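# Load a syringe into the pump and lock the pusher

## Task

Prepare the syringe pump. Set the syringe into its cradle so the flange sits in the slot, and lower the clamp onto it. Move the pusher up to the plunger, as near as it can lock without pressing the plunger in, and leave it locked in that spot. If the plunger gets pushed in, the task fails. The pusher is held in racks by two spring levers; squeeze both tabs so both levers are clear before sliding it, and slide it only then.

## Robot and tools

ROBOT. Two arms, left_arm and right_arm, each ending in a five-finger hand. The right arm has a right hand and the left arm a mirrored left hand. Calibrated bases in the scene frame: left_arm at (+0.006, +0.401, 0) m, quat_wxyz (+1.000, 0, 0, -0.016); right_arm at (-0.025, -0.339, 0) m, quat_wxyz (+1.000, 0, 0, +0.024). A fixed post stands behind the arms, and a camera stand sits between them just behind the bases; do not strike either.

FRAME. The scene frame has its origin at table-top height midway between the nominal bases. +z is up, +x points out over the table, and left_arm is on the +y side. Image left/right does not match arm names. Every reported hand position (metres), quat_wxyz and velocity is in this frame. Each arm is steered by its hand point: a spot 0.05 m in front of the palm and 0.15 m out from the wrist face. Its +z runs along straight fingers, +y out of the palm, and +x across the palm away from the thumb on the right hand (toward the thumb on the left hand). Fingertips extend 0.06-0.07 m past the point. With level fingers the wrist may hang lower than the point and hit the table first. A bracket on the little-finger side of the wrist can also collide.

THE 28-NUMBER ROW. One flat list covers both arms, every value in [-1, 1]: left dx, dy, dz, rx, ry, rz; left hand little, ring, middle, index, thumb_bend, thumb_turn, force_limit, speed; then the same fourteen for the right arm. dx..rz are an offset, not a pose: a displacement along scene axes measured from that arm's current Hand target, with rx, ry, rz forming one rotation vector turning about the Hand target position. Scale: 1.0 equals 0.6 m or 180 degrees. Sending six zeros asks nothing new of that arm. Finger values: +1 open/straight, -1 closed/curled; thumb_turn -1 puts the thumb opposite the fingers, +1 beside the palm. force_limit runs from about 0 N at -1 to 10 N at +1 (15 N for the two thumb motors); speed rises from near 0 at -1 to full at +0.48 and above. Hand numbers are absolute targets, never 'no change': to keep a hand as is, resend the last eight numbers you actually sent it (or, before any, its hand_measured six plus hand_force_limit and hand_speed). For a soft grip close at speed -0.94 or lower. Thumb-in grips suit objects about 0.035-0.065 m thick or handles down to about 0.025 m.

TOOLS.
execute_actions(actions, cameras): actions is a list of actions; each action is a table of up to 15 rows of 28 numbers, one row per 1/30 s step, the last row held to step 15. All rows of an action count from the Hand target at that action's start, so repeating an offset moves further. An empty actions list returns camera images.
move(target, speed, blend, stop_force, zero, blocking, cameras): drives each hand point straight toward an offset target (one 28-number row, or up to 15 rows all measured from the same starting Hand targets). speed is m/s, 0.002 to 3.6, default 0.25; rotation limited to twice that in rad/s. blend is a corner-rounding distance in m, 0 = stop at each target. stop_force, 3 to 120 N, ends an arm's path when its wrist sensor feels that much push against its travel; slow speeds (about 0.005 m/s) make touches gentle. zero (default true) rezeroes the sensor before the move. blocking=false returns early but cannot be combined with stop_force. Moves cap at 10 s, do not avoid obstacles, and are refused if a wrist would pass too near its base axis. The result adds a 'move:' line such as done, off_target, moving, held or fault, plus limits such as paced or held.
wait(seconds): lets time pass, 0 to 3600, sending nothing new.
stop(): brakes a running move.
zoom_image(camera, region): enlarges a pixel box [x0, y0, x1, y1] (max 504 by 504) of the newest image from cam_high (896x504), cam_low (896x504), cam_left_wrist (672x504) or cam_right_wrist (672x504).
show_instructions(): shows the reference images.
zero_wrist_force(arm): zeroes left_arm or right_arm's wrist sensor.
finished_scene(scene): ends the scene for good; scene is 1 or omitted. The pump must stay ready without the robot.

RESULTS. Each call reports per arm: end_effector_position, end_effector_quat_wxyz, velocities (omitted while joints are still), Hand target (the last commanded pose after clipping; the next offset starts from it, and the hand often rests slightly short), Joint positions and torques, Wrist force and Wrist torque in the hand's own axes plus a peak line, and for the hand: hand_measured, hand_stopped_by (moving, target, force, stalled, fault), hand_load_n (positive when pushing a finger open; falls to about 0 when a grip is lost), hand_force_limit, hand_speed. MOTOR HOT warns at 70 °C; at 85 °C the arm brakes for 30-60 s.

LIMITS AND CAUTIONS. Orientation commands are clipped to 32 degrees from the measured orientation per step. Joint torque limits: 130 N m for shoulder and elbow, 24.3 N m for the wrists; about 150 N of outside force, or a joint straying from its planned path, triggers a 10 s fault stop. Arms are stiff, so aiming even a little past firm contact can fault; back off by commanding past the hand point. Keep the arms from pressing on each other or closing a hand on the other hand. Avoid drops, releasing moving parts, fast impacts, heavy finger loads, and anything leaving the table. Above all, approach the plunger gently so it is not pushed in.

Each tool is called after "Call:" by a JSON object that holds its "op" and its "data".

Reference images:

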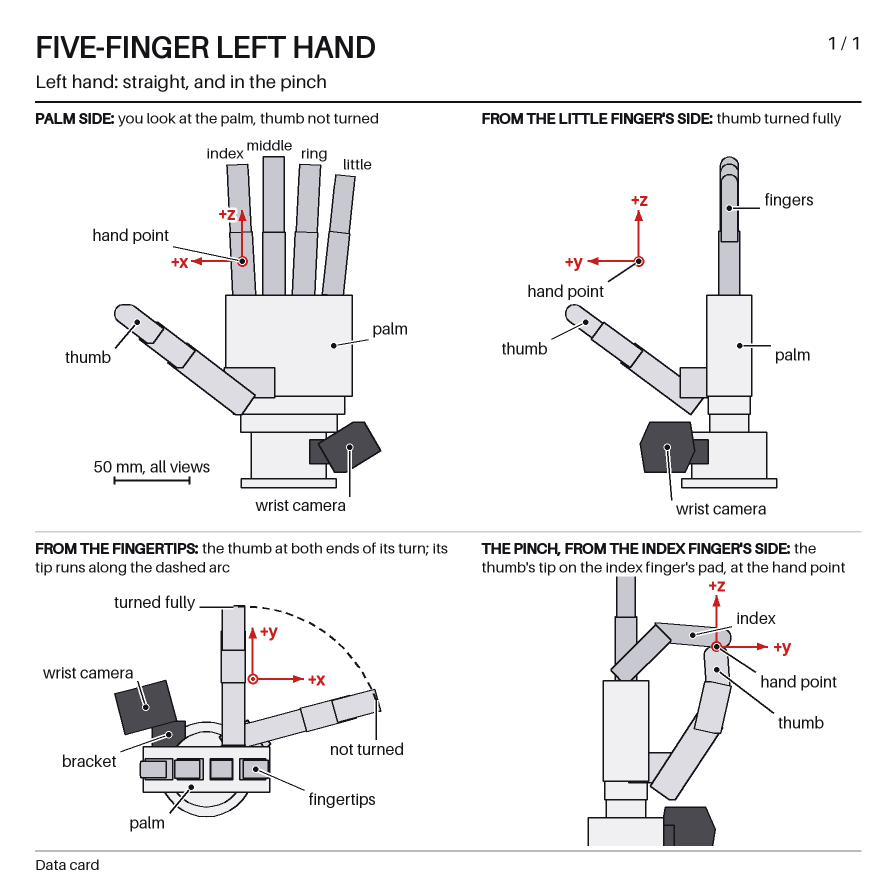

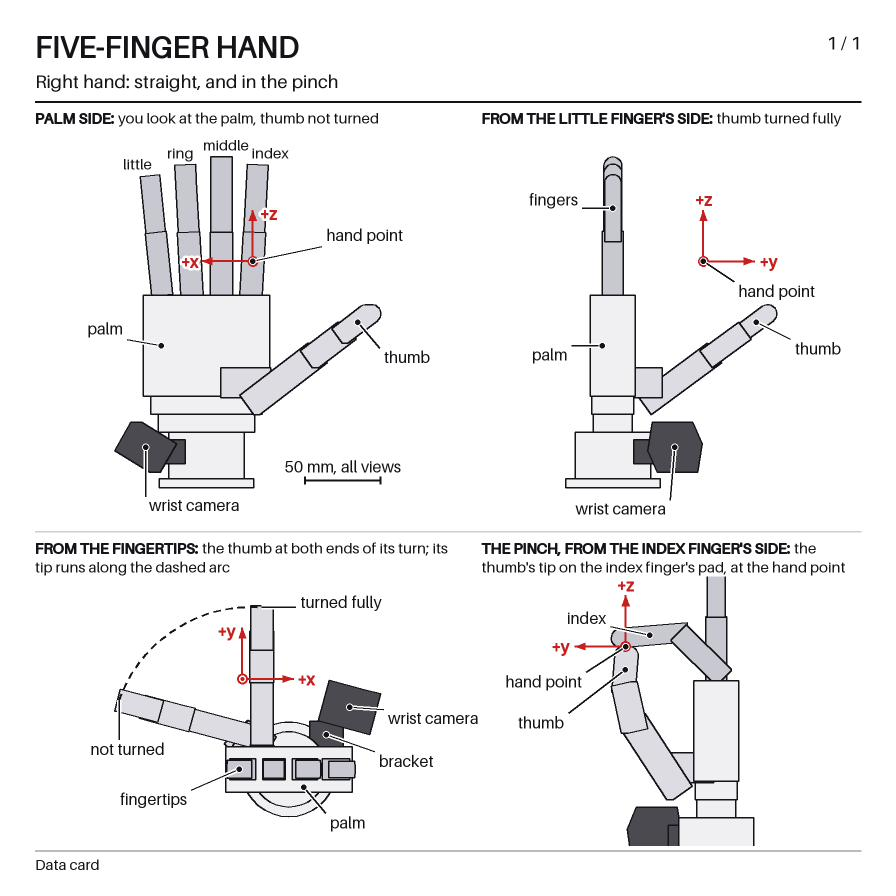

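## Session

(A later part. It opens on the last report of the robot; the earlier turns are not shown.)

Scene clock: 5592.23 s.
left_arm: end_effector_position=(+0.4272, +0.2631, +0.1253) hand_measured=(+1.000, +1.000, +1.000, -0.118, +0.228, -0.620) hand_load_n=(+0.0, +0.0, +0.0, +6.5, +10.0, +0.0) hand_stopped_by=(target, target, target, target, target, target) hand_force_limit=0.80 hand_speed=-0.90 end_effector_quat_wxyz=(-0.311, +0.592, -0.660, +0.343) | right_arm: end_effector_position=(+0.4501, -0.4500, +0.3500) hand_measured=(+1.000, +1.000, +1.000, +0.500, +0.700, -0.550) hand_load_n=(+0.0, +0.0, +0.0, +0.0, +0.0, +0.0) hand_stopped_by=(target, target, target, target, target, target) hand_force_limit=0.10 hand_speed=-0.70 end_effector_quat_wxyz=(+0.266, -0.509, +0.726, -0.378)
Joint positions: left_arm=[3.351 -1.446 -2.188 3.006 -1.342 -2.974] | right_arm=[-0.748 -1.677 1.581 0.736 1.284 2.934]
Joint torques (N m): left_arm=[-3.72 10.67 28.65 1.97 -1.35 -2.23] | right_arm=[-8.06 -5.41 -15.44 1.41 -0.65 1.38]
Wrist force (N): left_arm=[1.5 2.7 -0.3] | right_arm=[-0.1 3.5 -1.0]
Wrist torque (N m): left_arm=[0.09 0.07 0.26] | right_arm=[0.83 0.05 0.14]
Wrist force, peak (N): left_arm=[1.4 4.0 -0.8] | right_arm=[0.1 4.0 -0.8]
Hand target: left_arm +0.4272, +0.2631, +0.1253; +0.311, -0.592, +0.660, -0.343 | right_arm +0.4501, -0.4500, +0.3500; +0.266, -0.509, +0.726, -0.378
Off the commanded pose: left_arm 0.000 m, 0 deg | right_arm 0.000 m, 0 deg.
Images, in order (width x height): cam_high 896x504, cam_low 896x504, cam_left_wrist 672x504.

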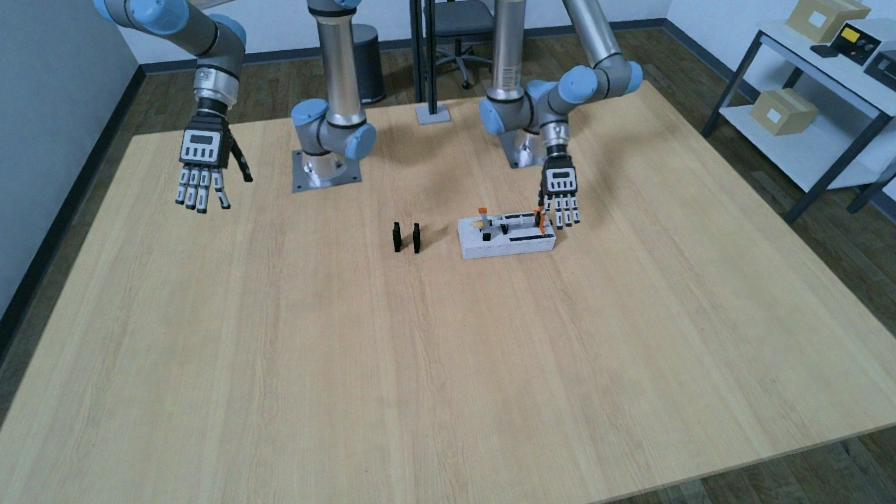

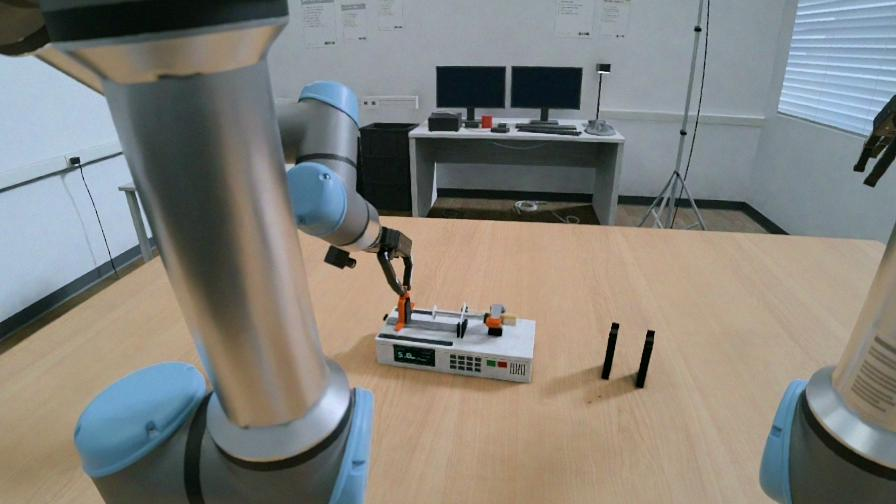

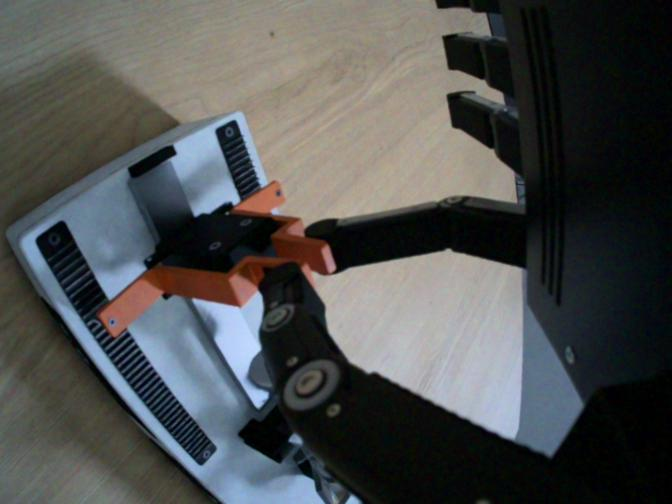

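Call:
{"op": "zoom_image", "data": {"camera": "cam_low", "region": [382, 318, 412, 345]}}

Call:
{"op": "zoom_image", "data": {"camera": "cam_left_wrist", "region": [60, 270, 180, 390]}}

Call:
{"op": "zoom_image", "data": {"camera": "cam_left_wrist", "region": [200, 120, 320, 240]}}

Scaled by 16.800 from the camera's image (finer frame: 1280x720).

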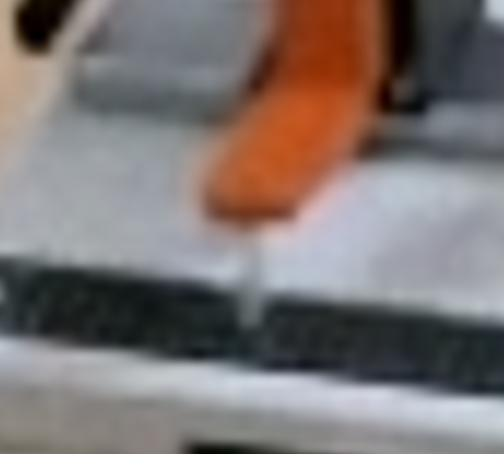

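Scaled by 4.200 from the camera's image (finer frame: 960x720).

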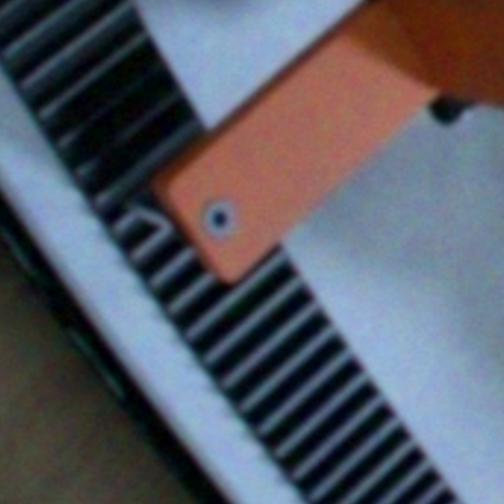

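Scaled by 4.200 from the camera's image (finer frame: 960x720).

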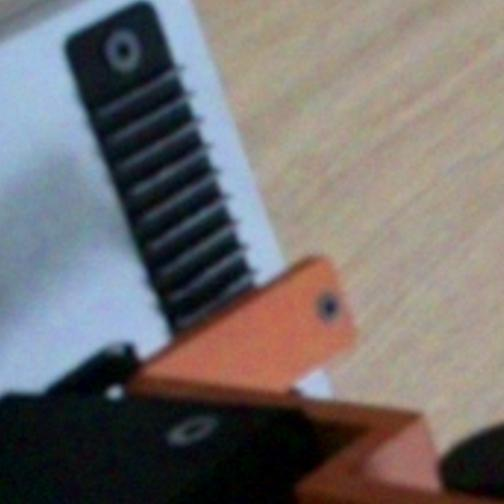

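Call:
{"op": "move", "data": {"target": [[-0.0004,-0.0033,0,0,0,0,1,1,1,-0.12,0.22,-0.62,0.8,-0.9,0,0,0,0,0,0,1,1,1,0.5,0.7,-0.55,0.1,-0.7]], "speed": 0.005, "stop_force": 6, "cameras": ["cam_low","cam_left_wrist"]}}

Call:
{"op": "zoom_image", "data": {"camera": "cam_left_wrist", "region": [60, 270, 180, 390]}}

Call:
{"op": "zoom_image", "data": {"camera": "cam_left_wrist", "region": [20, 130, 360, 350]}}

Scene clock: 5632.17 s.
left_arm: end_effector_position=(+0.4269, +0.2611, +0.1253) hand_measured=(+1.000, +1.000, +1.000, -0.118, +0.228, -0.620) hand_load_n=(+0.0, +0.0, +0.0, +6.0, +9.5, -1.0) hand_stopped_by=(target, target, target, target, target, target) hand_force_limit=0.80 hand_speed=-0.90 end_effector_quat_wxyz=(-0.311, +0.592, -0.660, +0.343) | right_arm: end_effector_position=(+0.4501, -0.4500, +0.3500) hand_measured=(+1.000, +1.000, +1.000, +0.500, +0.700, -0.550) hand_load_n=(+0.0, +0.0, +0.0, +0.0, +0.0, +0.0) hand_stopped_by=(target, target, target, target, target, target) hand_force_limit=0.10 hand_speed=-0.70 end_effector_quat_wxyz=(+0.266, -0.509, +0.726, -0.378)
Joint positions: left_arm=[3.343 -1.447 -2.187 3.007 -1.349 -2.979] | right_arm=[-0.748 -1.677 1.581 0.736 1.284 2.934]
Joint torques (N m): left_arm=[-8.21 1.66 29.77 1.87 -0.66 -2.29] | right_arm=[-6.99 -5.77 -14.8 1.57 -0.73 1.28]
Wrist force (N): left_arm=[-2.7 -0.9 -1.3] | right_arm=[-0.3 3.4 -0.6]
Wrist torque (N m): left_arm=[-0.05 0.26 0.24] | right_arm=[0.79 0.08 0.11]
Wrist force, peak (N): left_arm=[1.5 2.9 -0.8] | right_arm=[-0.2 3.9 -0.7]
Hand target: left_arm +0.4269, +0.2611, +0.1253; +0.311, -0.592, +0.660, -0.343 | right_arm +0.4501, -0.4500, +0.3500; +0.266, -0.509, +0.726, -0.378
Off the commanded pose: left_arm 0.000 m, 0 deg | right_arm 0.000 m, 0 deg.
move: done

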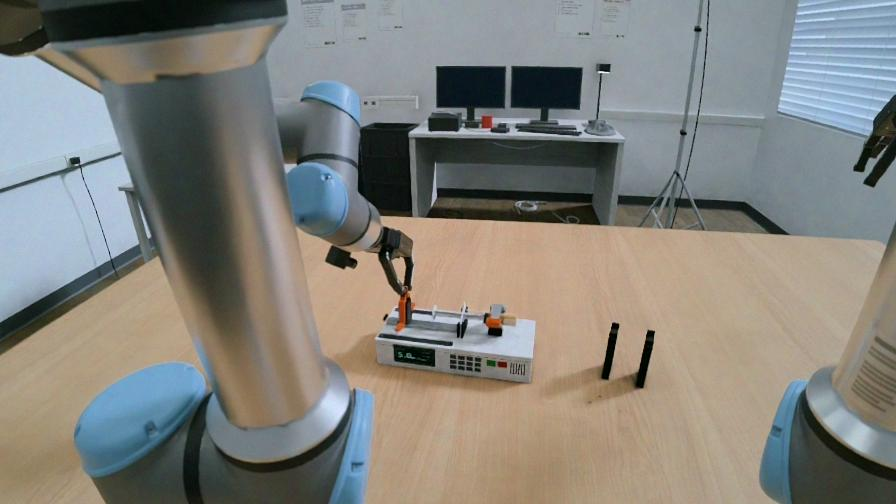

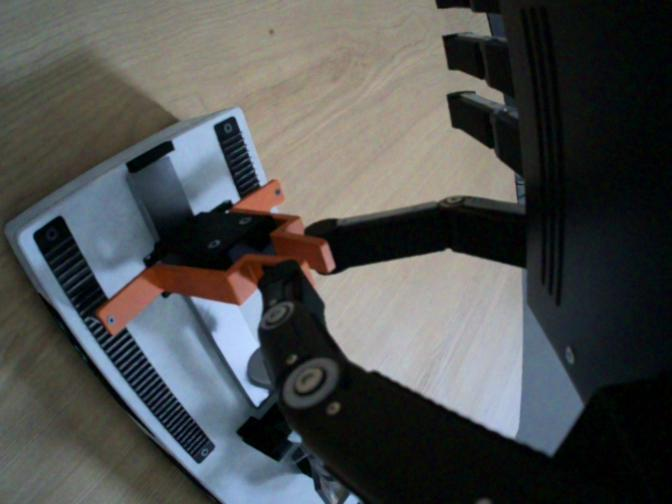

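Scaled by 4.200 from the camera's image (finer frame: 960x720).

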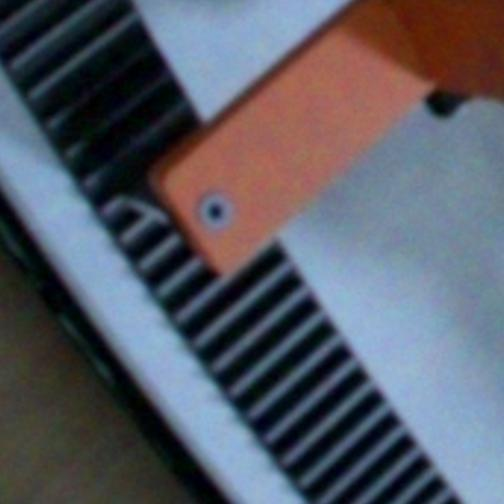

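Scaled by 1.482 from the camera's image (finer frame: 960x720).

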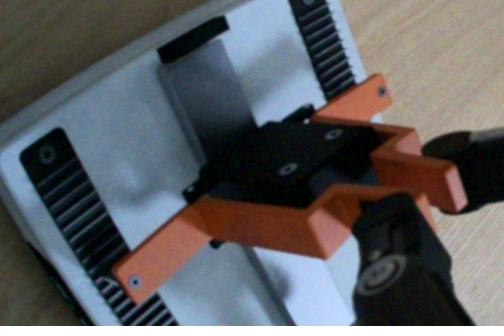

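Call:
{"op": "move", "data": {"target": [[0.0,0.0,0.0033,0,0,0,1,1,1,-0.12,0.22,-0.62,0.8,-0.9,0,0,0,0,0,0,1,1,1,0.5,0.7,-0.55,0.1,-0.7]], "speed": 0.01, "stop_force": 6}}

Call:
{"op": "execute_actions", "data": {"actions": [[[0,0,0,0,0,0,1,1,1,-0.14,0.18,-0.62,0.85,-0.9,0,0,0,0,0,0,1,1,1,0.5,0.7,-0.55,0.1,-0.7]],[[0,0,0,0,0,0,1,1,1,-0.14,0.18,-0.62,0.85,-0.9,0,0,0,0,0,0,1,1,1,0.5,0.7,-0.55,0.1,-0.7]]], "cameras": ["cam_low","cam_left_wrist","cam_high"]}}

Call:
{"op": "zoom_image", "data": {"camera": "cam_left_wrist", "region": [20, 130, 360, 350]}}

Call:
{"op": "zoom_image", "data": {"camera": "cam_low", "region": [380, 280, 430, 345]}}

Scene clock: 5665.03 s.
left_arm: end_effector_position=(+0.4269, +0.2611, +0.1273) hand_measured=(+1.000, +1.000, +1.000, -0.118, +0.228, -0.620) hand_load_n=(+0.0, -0.5, +0.0, +5.5, +6.0, +0.0) hand_stopped_by=(target, target, target, target, target, target) hand_force_limit=0.80 hand_speed=-0.90 end_effector_quat_wxyz=(-0.311, +0.592, -0.660, +0.343) | right_arm: end_effector_position=(+0.4501, -0.4500, +0.3500) hand_measured=(+1.000, +1.000, +1.000, +0.500, +0.700, -0.550) hand_load_n=(+0.0, +0.0, +0.0, +0.0, +0.0, +0.0) hand_stopped_by=(target, target, target, target, target, target) hand_force_limit=0.10 hand_speed=-0.70 end_effector_quat_wxyz=(+0.266, -0.509, +0.726, -0.378)
Joint positions: left_arm=[3.343 -1.444 -2.183 3.001 -1.349 -2.979] | right_arm=[-0.748 -1.677 1.581 0.736 1.284 2.934]
Joint torques (N m): left_arm=[-3.59 23.87 29.71 -1.83 -0.55 -1.6] | right_arm=[-6.82 -6.11 -15.96 1.54 -0.67 1.42]
Wrist force (N): left_arm=[0.5 -0.5 -0.4] | right_arm=[-0.2 3.3 -0.7]
Wrist torque (N m): left_arm=[-0.14 0.10 0.27] | right_arm=[0.76 0.06 0.12]
Wrist force, peak (N): left_arm=[-2.8 -1.5 -1.5] | right_arm=[0.0 3.8 -1.2]
Hand target: left_arm +0.4269, +0.2611, +0.1273; +0.311, -0.592, +0.660, -0.343 | right_arm +0.4501, -0.4500, +0.3500; +0.266, -0.509, +0.726, -0.378
Off the commanded pose: left_arm 0.000 m, 0 deg | right_arm 0.000 m, 0 deg.
move: done

Scene clock: 5666.23 s.
left_arm: end_effector_position=(+0.4269, +0.2611, +0.1273) hand_measured=(+1.000, +1.000, +1.000, -0.132, +0.188, -0.620) hand_load_n=(+0.0, +0.0, +0.0, +10.5, +11.0, +0.0) hand_stopped_by=(target, target, target, force, target, target) hand_force_limit=0.85 hand_speed=-0.90 end_effector_quat_wxyz=(-0.311, +0.592, -0.660, +0.343) | right_arm: end_effector_position=(+0.4501, -0.4500, +0.3500) hand_measured=(+1.000, +1.000, +1.000, +0.500, +0.700, -0.550) hand_load_n=(+0.0, +0.0, +0.0, +0.0, +0.0, +0.0) hand_stopped_by=(target, target, target, target, target, target) hand_force_limit=0.10 hand_speed=-0.70 end_effector_quat_wxyz=(+0.266, -0.509, +0.726, -0.378)
Joint positions: left_arm=[3.343 -1.444 -2.183 3.001 -1.349 -2.979] | right_arm=[-0.748 -1.677 1.581 0.736 1.284 2.934]
Joint torques (N m): left_arm=[0.38 17.79 24.06 0.17 -0.33 -0.34] | right_arm=[-7.34 -5.8 -15.54 1.43 -0.62 1.31]
Wrist force (N): left_arm=[1.2 -2.2 -5.1] | right_arm=[-0.5 3.5 -0.7]
Wrist torque (N m): left_arm=[-0.07 -0.05 0.29] | right_arm=[0.80 0.10 0.11]
Wrist force, peak (N): left_arm=[1.2 -2.7 -5.4] | right_arm=[-0.2 3.7 -0.5]
Hand target: left_arm +0.4269, +0.2611, +0.1273; +0.311, -0.592, +0.660, -0.343 | right_arm +0.4501, -0.4500, +0.3500; +0.266, -0.509, +0.726, -0.378
Off the commanded pose: left_arm 0.000 m, 0 deg | right_arm 0.000 m, 0 deg.
Images, in order (width x height): cam_high 896x504, cam_low 896x504, cam_left_wrist 672x504.

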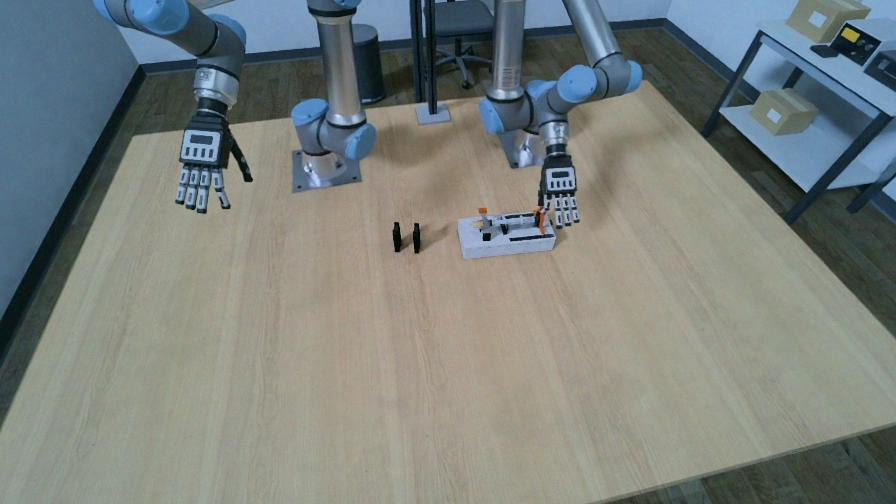

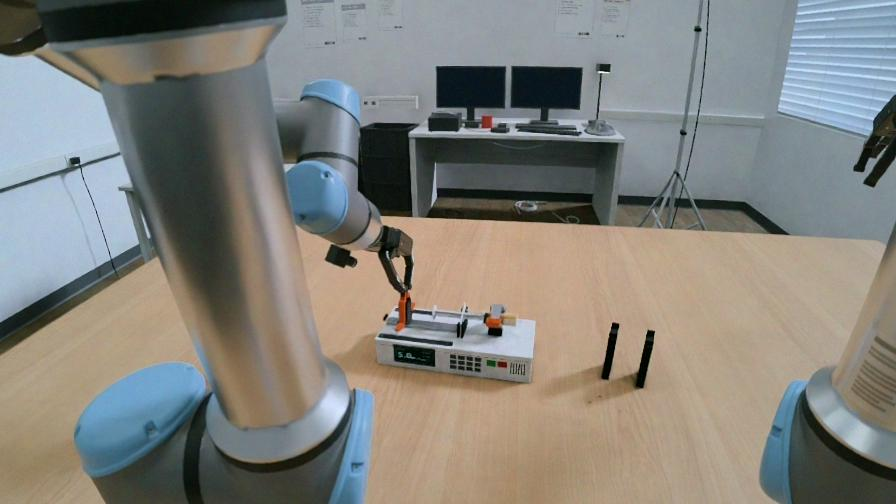

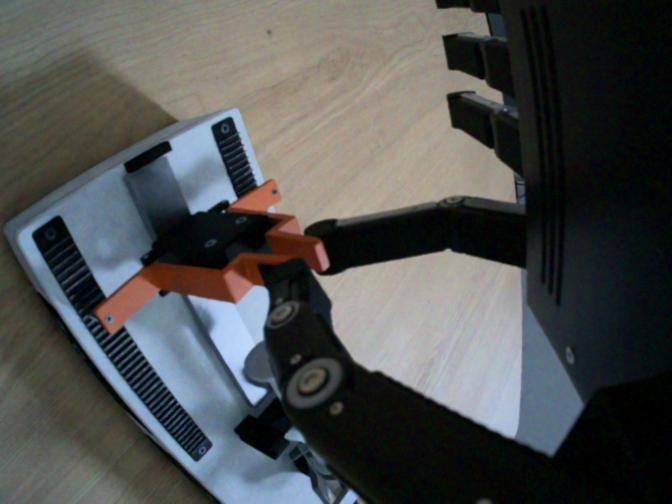

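Scaled by 1.482 from the camera's image (finer frame: 960x720).

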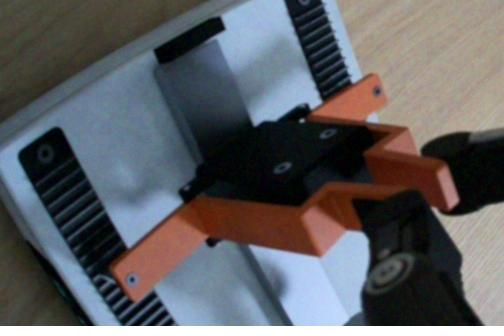

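Scaled by 7.754 from the camera's image (finer frame: 1280x720).

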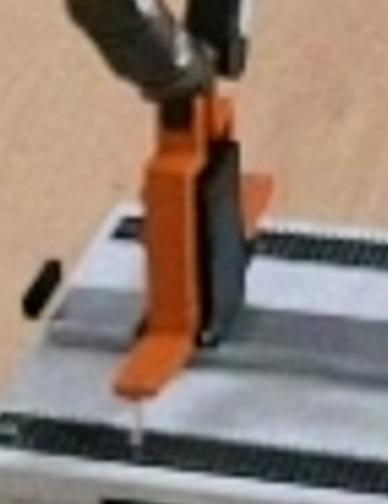

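Call:
{"op": "zoom_image", "data": {"camera": "cam_low", "region": [385, 322, 409, 346]}}

Call:
{"op": "zoom_image", "data": {"camera": "cam_left_wrist", "region": [60, 270, 160, 370]}}

Call:
{"op": "zoom_image", "data": {"camera": "cam_high", "region": [530, 200, 560, 240]}}

Scaled by 21.000 from the camera's image (finer frame: 1280x720).

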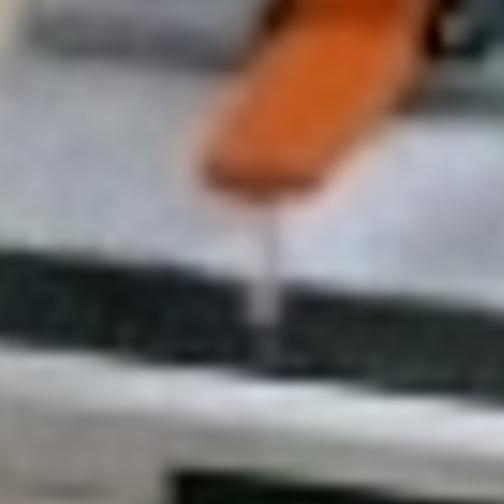

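Scaled by 5.040 from the camera's image (finer frame: 960x720).

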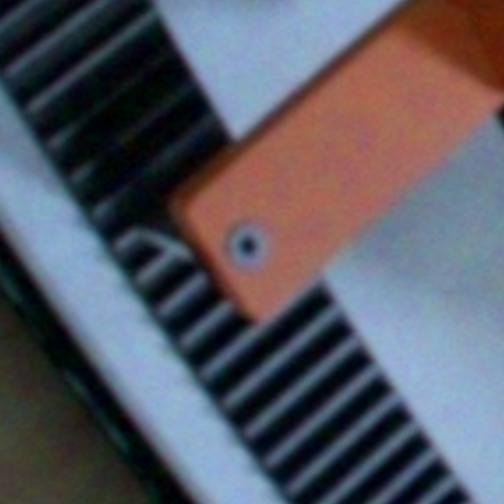

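Scaled by 12.600 from the camera's image (finer frame: 1280x720).

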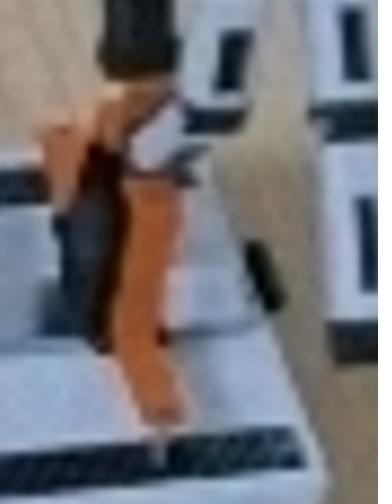

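Call:
{"op": "move", "data": {"target": [[-0.0004,-0.005,0,0,0,0,1,1,1,-0.14,0.18,-0.62,0.85,-0.9,0,0,0,0,0,0,1,1,1,0.5,0.7,-0.55,0.1,-0.7]], "speed": 0.01, "stop_force": 8, "cameras": ["cam_low","cam_left_wrist"]}}

Call:
{"op": "zoom_image", "data": {"camera": "cam_left_wrist", "region": [20, 130, 360, 350]}}

Call:
{"op": "zoom_image", "data": {"camera": "cam_low", "region": [380, 280, 445, 345]}}

Scene clock: 5707.90 s.
left_arm: end_effector_position=(+0.4267, +0.2581, +0.1273) hand_measured=(+1.000, +1.000, +1.000, -0.132, +0.188, -0.620) hand_load_n=(+0.0, +0.0, +0.0, +10.5, +11.0, +0.0) hand_stopped_by=(target, target, target, force, target, target) hand_force_limit=0.85 hand_speed=-0.90 end_effector_quat_wxyz=(-0.311, +0.592, -0.660, +0.343) | right_arm: end_effector_position=(+0.4501, -0.4500, +0.3500) hand_measured=(+1.000, +1.000, +1.000, +0.500, +0.700, -0.550) hand_load_n=(+0.0, +0.0, +0.0, +0.0, +0.0, +0.0) hand_stopped_by=(target, target, target, target, target, target) hand_force_limit=0.10 hand_speed=-0.70 end_effector_quat_wxyz=(+0.266, -0.509, +0.726, -0.378)
Joint positions: left_arm=[3.33 -1.446 -2.181 3.003 -1.359 -2.986] | right_arm=[-0.748 -1.677 1.581 0.736 1.284 2.934]
Joint torques (N m): left_arm=[-8.52 0.76 29.66 2.27 -0.8 -2.34] | right_arm=[-6.51 -5.92 -15.01 1.37 -0.65 1.33]
Wrist force (N): left_arm=[-2.4 -2.5 -4.7] | right_arm=[-0.3 3.5 -0.5]
Wrist torque (N m): left_arm=[-0.10 0.18 0.24] | right_arm=[0.78 0.07 0.11]
Wrist force, peak (N): left_arm=[-2.6 -5.6 -5.5] | right_arm=[0.0 3.9 -0.5]
Hand target: left_arm +0.4267, +0.2581, +0.1273; +0.311, -0.592, +0.660, -0.343 | right_arm +0.4501, -0.4500, +0.3500; +0.266, -0.509, +0.726, -0.378
Off the commanded pose: left_arm 0.000 m, 0 deg | right_arm 0.000 m, 0 deg.
move: done

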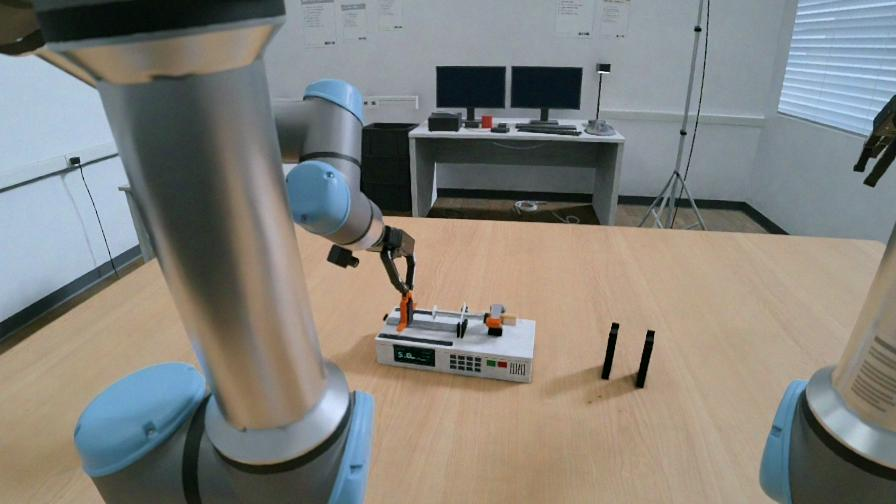

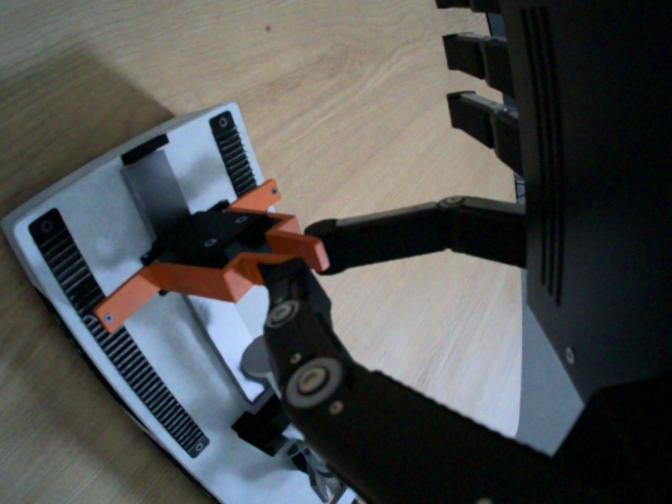

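Scaled by 1.482 from the camera's image (finer frame: 960x720).

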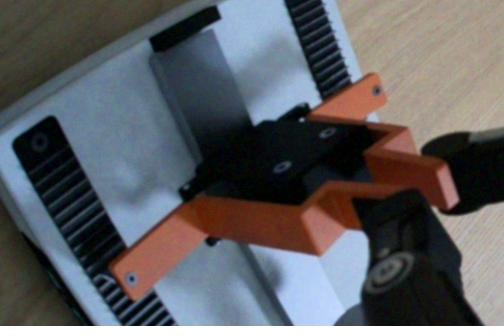

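Scaled by 7.754 from the camera's image (finer frame: 1280x720).

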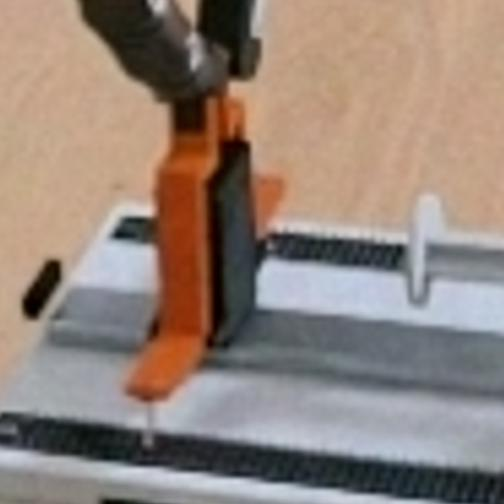

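Call:
{"op": "zoom_image", "data": {"camera": "cam_left_wrist", "region": [80, 290, 260, 480]}}

Call:
{"op": "zoom_image", "data": {"camera": "cam_low", "region": [378, 325, 458, 355]}}

Scaled by 2.653 from the camera's image (finer frame: 960x720).

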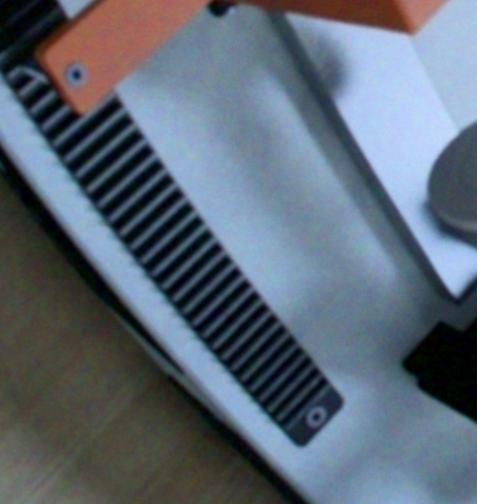

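Scaled by 6.300 from the camera's image (finer frame: 1280x720).

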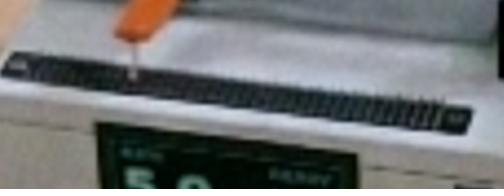

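Call:
{"op": "move", "data": {"target": [[-0.0048,-0.0387,0,0,0,0,1,1,1,-0.14,0.18,-0.62,0.85,-0.9,0,0,0,0,0,0,1,1,1,0.5,0.7,-0.55,0.1,-0.7]], "speed": 0.02, "stop_force": 9, "cameras": ["cam_low","cam_left_wrist","cam_high"]}}

Call:
{"op": "zoom_image", "data": {"camera": "cam_left_wrist", "region": [20, 130, 360, 350]}}

Call:
{"op": "zoom_image", "data": {"camera": "cam_low", "region": [390, 280, 455, 345]}}

Call:
{"op": "zoom_image", "data": {"camera": "cam_high", "region": [500, 190, 560, 250]}}

Scene clock: 5772.40 s.
left_arm: end_effector_position=(+0.4238, +0.2349, +0.1273) hand_measured=(+1.000, +1.000, +1.000, -0.132, +0.188, -0.620) hand_load_n=(+0.0, +0.0, +0.0, +15.0, +6.5, +0.0) hand_stopped_by=(target, target, target, force, target, target) hand_force_limit=0.85 hand_speed=-0.90 end_effector_quat_wxyz=(-0.311, +0.592, -0.660, +0.343) | right_arm: end_effector_position=(+0.4501, -0.4500, +0.3500) hand_measured=(+1.000, +1.000, +1.000, +0.500, +0.700, -0.550) hand_load_n=(+0.0, +0.0, +0.0, +0.0, -0.5, +0.0) hand_stopped_by=(target, target, target, target, target, target) hand_force_limit=0.10 hand_speed=-0.70 end_effector_quat_wxyz=(+0.266, -0.509, +0.726, -0.378)
Joint positions: left_arm=[3.235 -1.462 -2.166 3.013 -1.436 -3.042] | right_arm=[-0.748 -1.677 1.581 0.736 1.284 2.934]
Joint torques (N m): left_arm=[-9.72 1.25 23.95 -0.68 -0.68 -2.11] | right_arm=[-7.44 -6.35 -14.32 1.52 -0.67 1.35]
Wrist force (N): left_arm=[-3.4 -11.4 5.2] | right_arm=[-0.3 3.4 -0.8]
Wrist torque (N m): left_arm=[-0.52 0.29 0.29] | right_arm=[0.79 0.08 0.12]
Wrist force, peak (N): left_arm=[-3.4 -11.4 5.2] | right_arm=[-0.1 3.9 -0.6]
Hand target: left_arm +0.4238, +0.2349, +0.1273; +0.311, -0.592, +0.660, -0.343 | right_arm +0.4501, -0.4500, +0.3500; +0.266, -0.509, +0.726, -0.378
Off the commanded pose: left_arm 0.000 m, 0 deg | right_arm 0.000 m, 0 deg.
move: done
Images, in order (width x height): cam_high 896x504, cam_low 896x504, cam_left_wrist 672x504.

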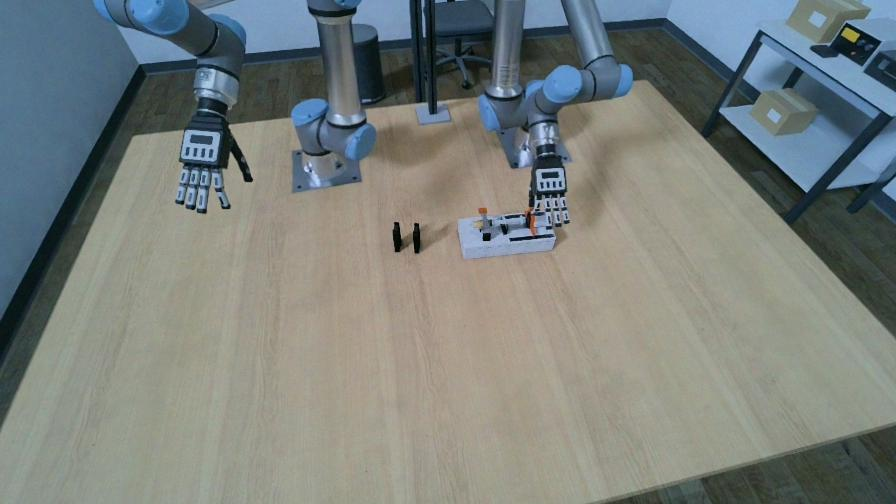

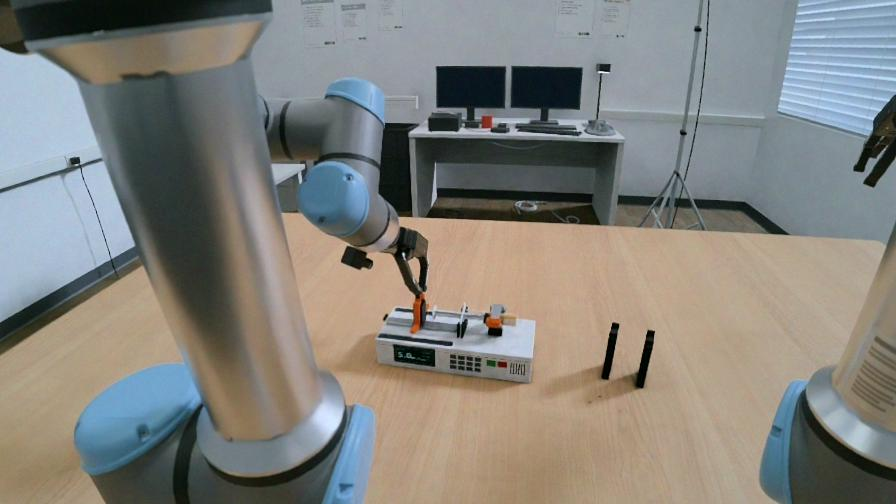

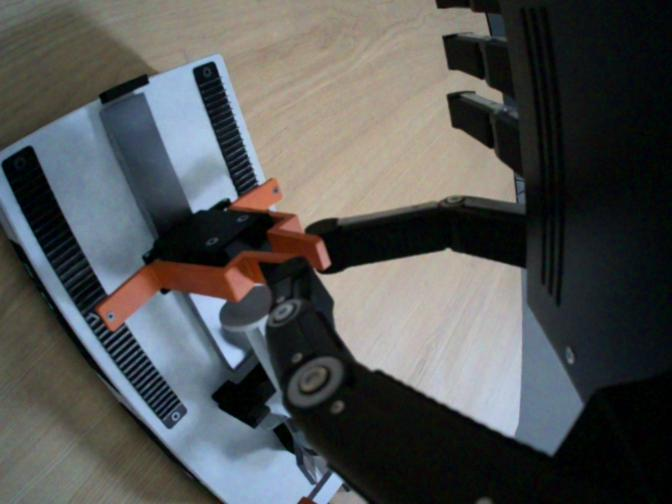

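Scaled by 1.482 from the camera's image (finer frame: 960x720).

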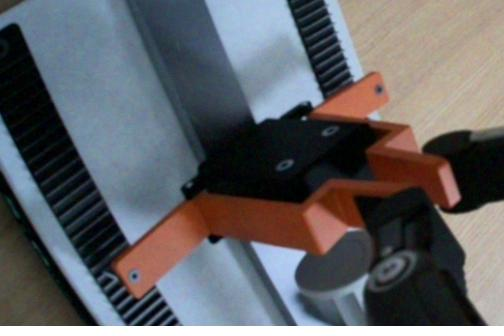

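Scaled by 7.754 from the camera's image (finer frame: 1280x720).

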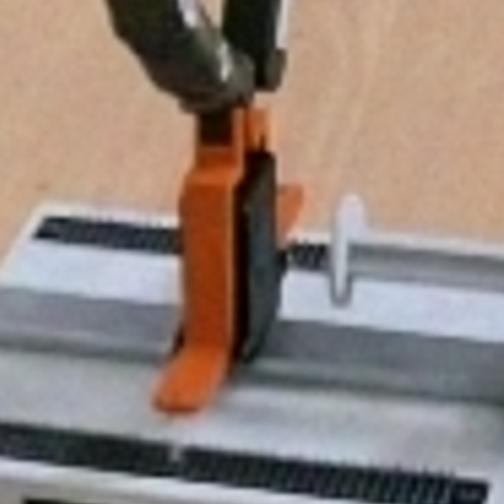

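Scaled by 8.400 from the camera's image (finer frame: 1280x720).

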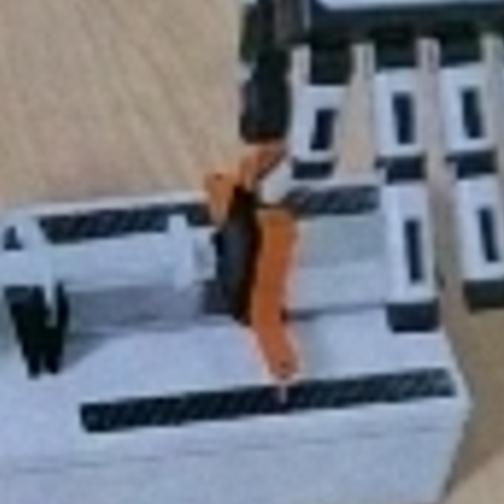

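Call:
{"op": "move", "data": {"target": [[0.002,0.0,0,0,0,0,1,1,1,-0.14,0.18,-0.62,0.85,-0.9,0,0,0,0,0,0,1,1,1,0.5,0.7,-0.55,0.1,-0.7]], "speed": 0.01}}

Scene clock: 5782.33 s.
left_arm: end_effector_position=(+0.4250, +0.2349, +0.1273) hand_measured=(+1.000, +1.000, +1.000, -0.132, +0.188, -0.620) hand_load_n=(+0.0, +0.0, +0.0, +11.0, +8.5, +0.0) hand_stopped_by=(target, target, target, force, target, target) hand_force_limit=0.85 hand_speed=-0.90 end_effector_quat_wxyz=(-0.311, +0.592, -0.660, +0.343) | right_arm: end_effector_position=(+0.4501, -0.4500, +0.3500) hand_measured=(+1.000, +1.000, +1.000, +0.500, +0.700, -0.550) hand_load_n=(+0.0, +0.0, +0.0, +0.0, +0.0, +0.0) hand_stopped_by=(target, target, target, target, target, target) hand_force_limit=0.10 hand_speed=-0.70 end_effector_quat_wxyz=(+0.266, -0.509, +0.726, -0.378)
Joint positions: left_arm=[3.235 -1.465 -2.164 3.013 -1.437 -3.042] | right_arm=[-0.748 -1.677 1.581 0.736 1.284 2.934]
Joint torques (N m): left_arm=[-8.5 0.76 27.21 1.7 -0.94 -2.25] | right_arm=[-6.55 -5.67 -14.4 1.34 -0.66 1.32]
Wrist force (N): left_arm=[-1.5 -4.4 -5.5] | right_arm=[-0.2 3.4 -0.6]
Wrist torque (N m): left_arm=[-0.01 0.04 0.26] | right_arm=[0.77 0.06 0.12]
Wrist force, peak (N): left_arm=[-3.7 -11.4 5.4] | right_arm=[-0.1 3.9 -0.7]
Hand target: left_arm +0.4250, +0.2349, +0.1273; +0.311, -0.592, +0.660, -0.343 | right_arm +0.4501, -0.4500, +0.3500; +0.266, -0.509, +0.726, -0.378
Off the commanded pose: left_arm 0.000 m, 0 deg | right_arm 0.000 m, 0 deg.
move: done

Call:
{"op": "move", "data": {"target": [[-0.0018,-0.02,0,0,0,0,1,1,1,-0.14,0.18,-0.62,0.85,-0.9,0,0,0,0,0,0,1,1,1,0.5,0.7,-0.55,0.1,-0.7]], "speed": 0.02, "stop_force": 9, "cameras": ["cam_low","cam_left_wrist","cam_high"]}}

Call:
{"op": "zoom_image", "data": {"camera": "cam_left_wrist", "region": [20, 130, 360, 350]}}

Call:
{"op": "zoom_image", "data": {"camera": "cam_low", "region": [400, 285, 450, 335]}}

Call:
{"op": "zoom_image", "data": {"camera": "cam_high", "region": [500, 190, 560, 250]}}

Scene clock: 5799.37 s.
left_arm: end_effector_position=(+0.4239, +0.2229, +0.1273) hand_measured=(+1.000, +1.000, +1.000, -0.132, +0.188, -0.620) hand_load_n=(+0.0, +0.0, +0.0, +12.0, +8.0, +0.0) hand_stopped_by=(target, target, target, force, target, target) hand_force_limit=0.85 hand_speed=-0.90 end_effector_quat_wxyz=(-0.311, +0.592, -0.660, +0.343) | right_arm: end_effector_position=(+0.4501, -0.4500, +0.3500) hand_measured=(+1.000, +1.000, +1.000, +0.500, +0.700, -0.550) hand_load_n=(+0.0, +0.0, +0.0, +0.0, +0.0, +0.0) hand_stopped_by=(target, target, target, target, target, target) hand_force_limit=0.10 hand_speed=-0.70 end_effector_quat_wxyz=(+0.266, -0.509, +0.726, -0.378)
Joint positions: left_arm=[3.186 -1.476 -2.153 3.017 -1.476 -3.07] | right_arm=[-0.748 -1.677 1.581 0.736 1.284 2.934]
Joint torques (N m): left_arm=[-8.49 1.31 26.67 1.34 -0.8 -2.13] | right_arm=[-6.41 -6.57 -14.58 1.4 -0.64 1.27]
Wrist force (N): left_arm=[-2.3 -6.2 -2.6] | right_arm=[-0.2 3.3 -0.4]
Wrist torque (N m): left_arm=[-0.22 0.13 0.26] | right_arm=[0.76 0.05 0.12]
Wrist force, peak (N): left_arm=[-2.8 -6.3 -2.9] | right_arm=[-0.1 3.9 -0.7]
Hand target: left_arm +0.4239, +0.2229, +0.1273; +0.311, -0.592, +0.660, -0.343 | right_arm +0.4501, -0.4500, +0.3500; +0.266, -0.509, +0.726, -0.378
Off the commanded pose: left_arm 0.000 m, 0 deg | right_arm 0.000 m, 0 deg.
move: done
Images, in order (width x height): cam_high 896x504, cam_low 896x504, cam_left_wrist 672x504.

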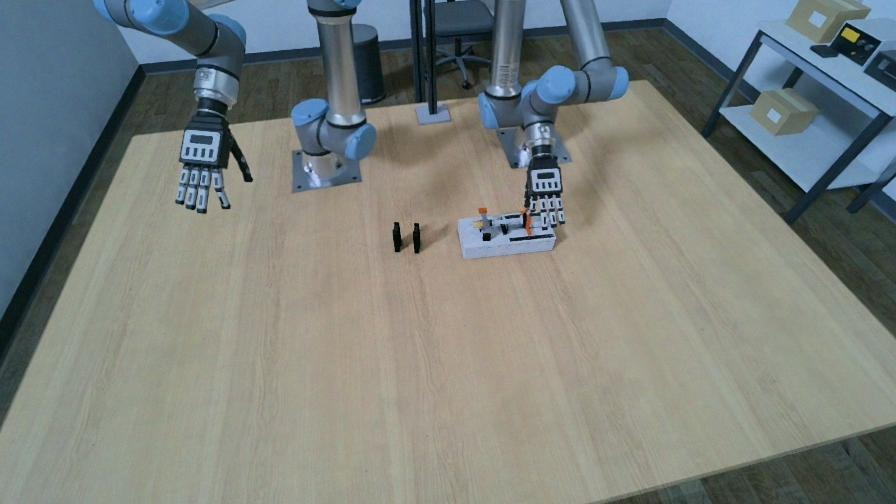

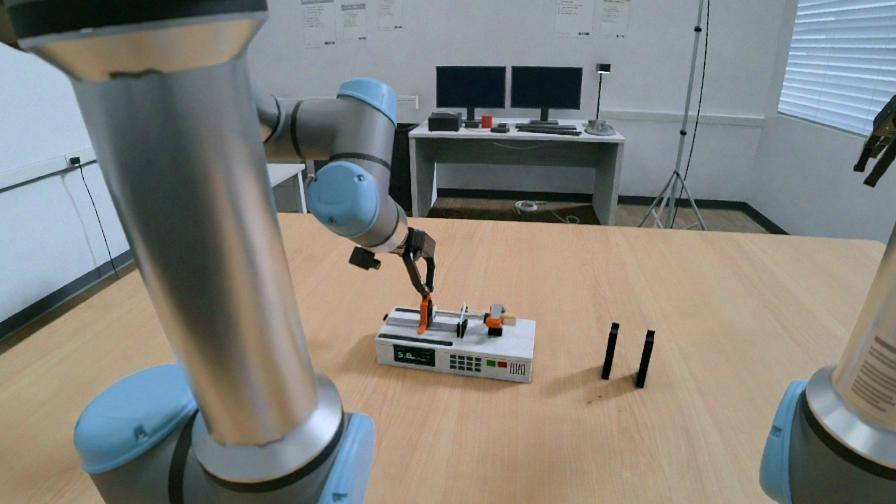

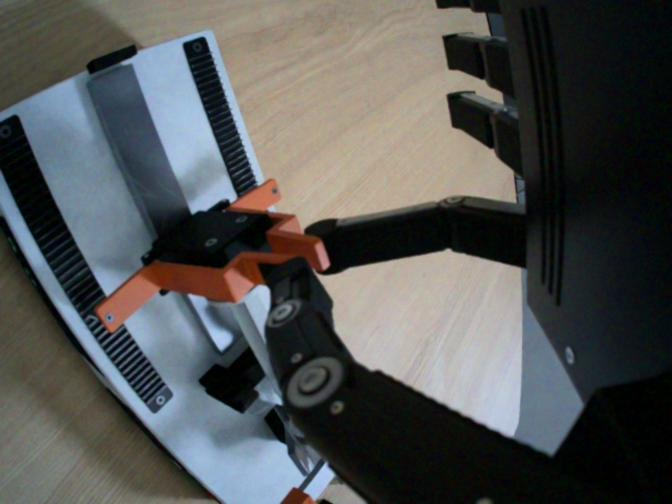

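Scaled by 1.482 from the camera's image (finer frame: 960x720).

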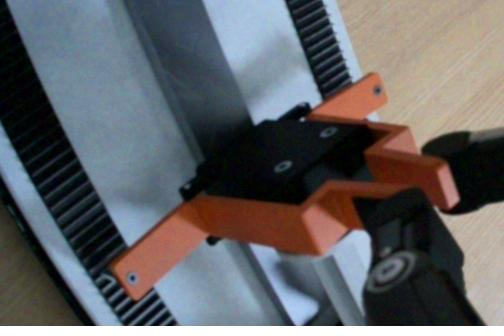

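Scaled by 10.080 from the camera's image (finer frame: 1280x720).

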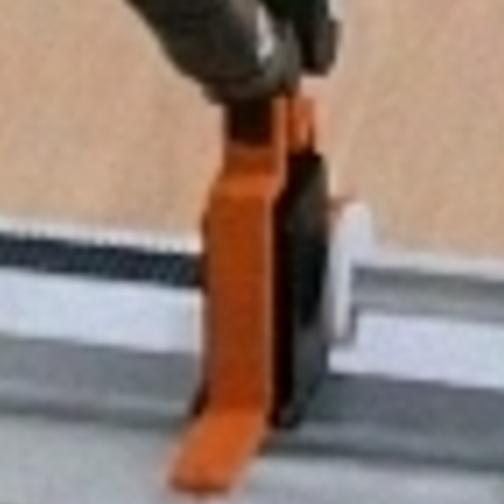

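Scaled by 8.400 from the camera's image (finer frame: 1280x720).

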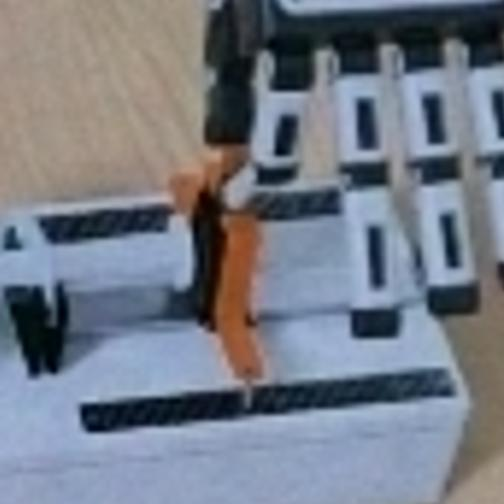

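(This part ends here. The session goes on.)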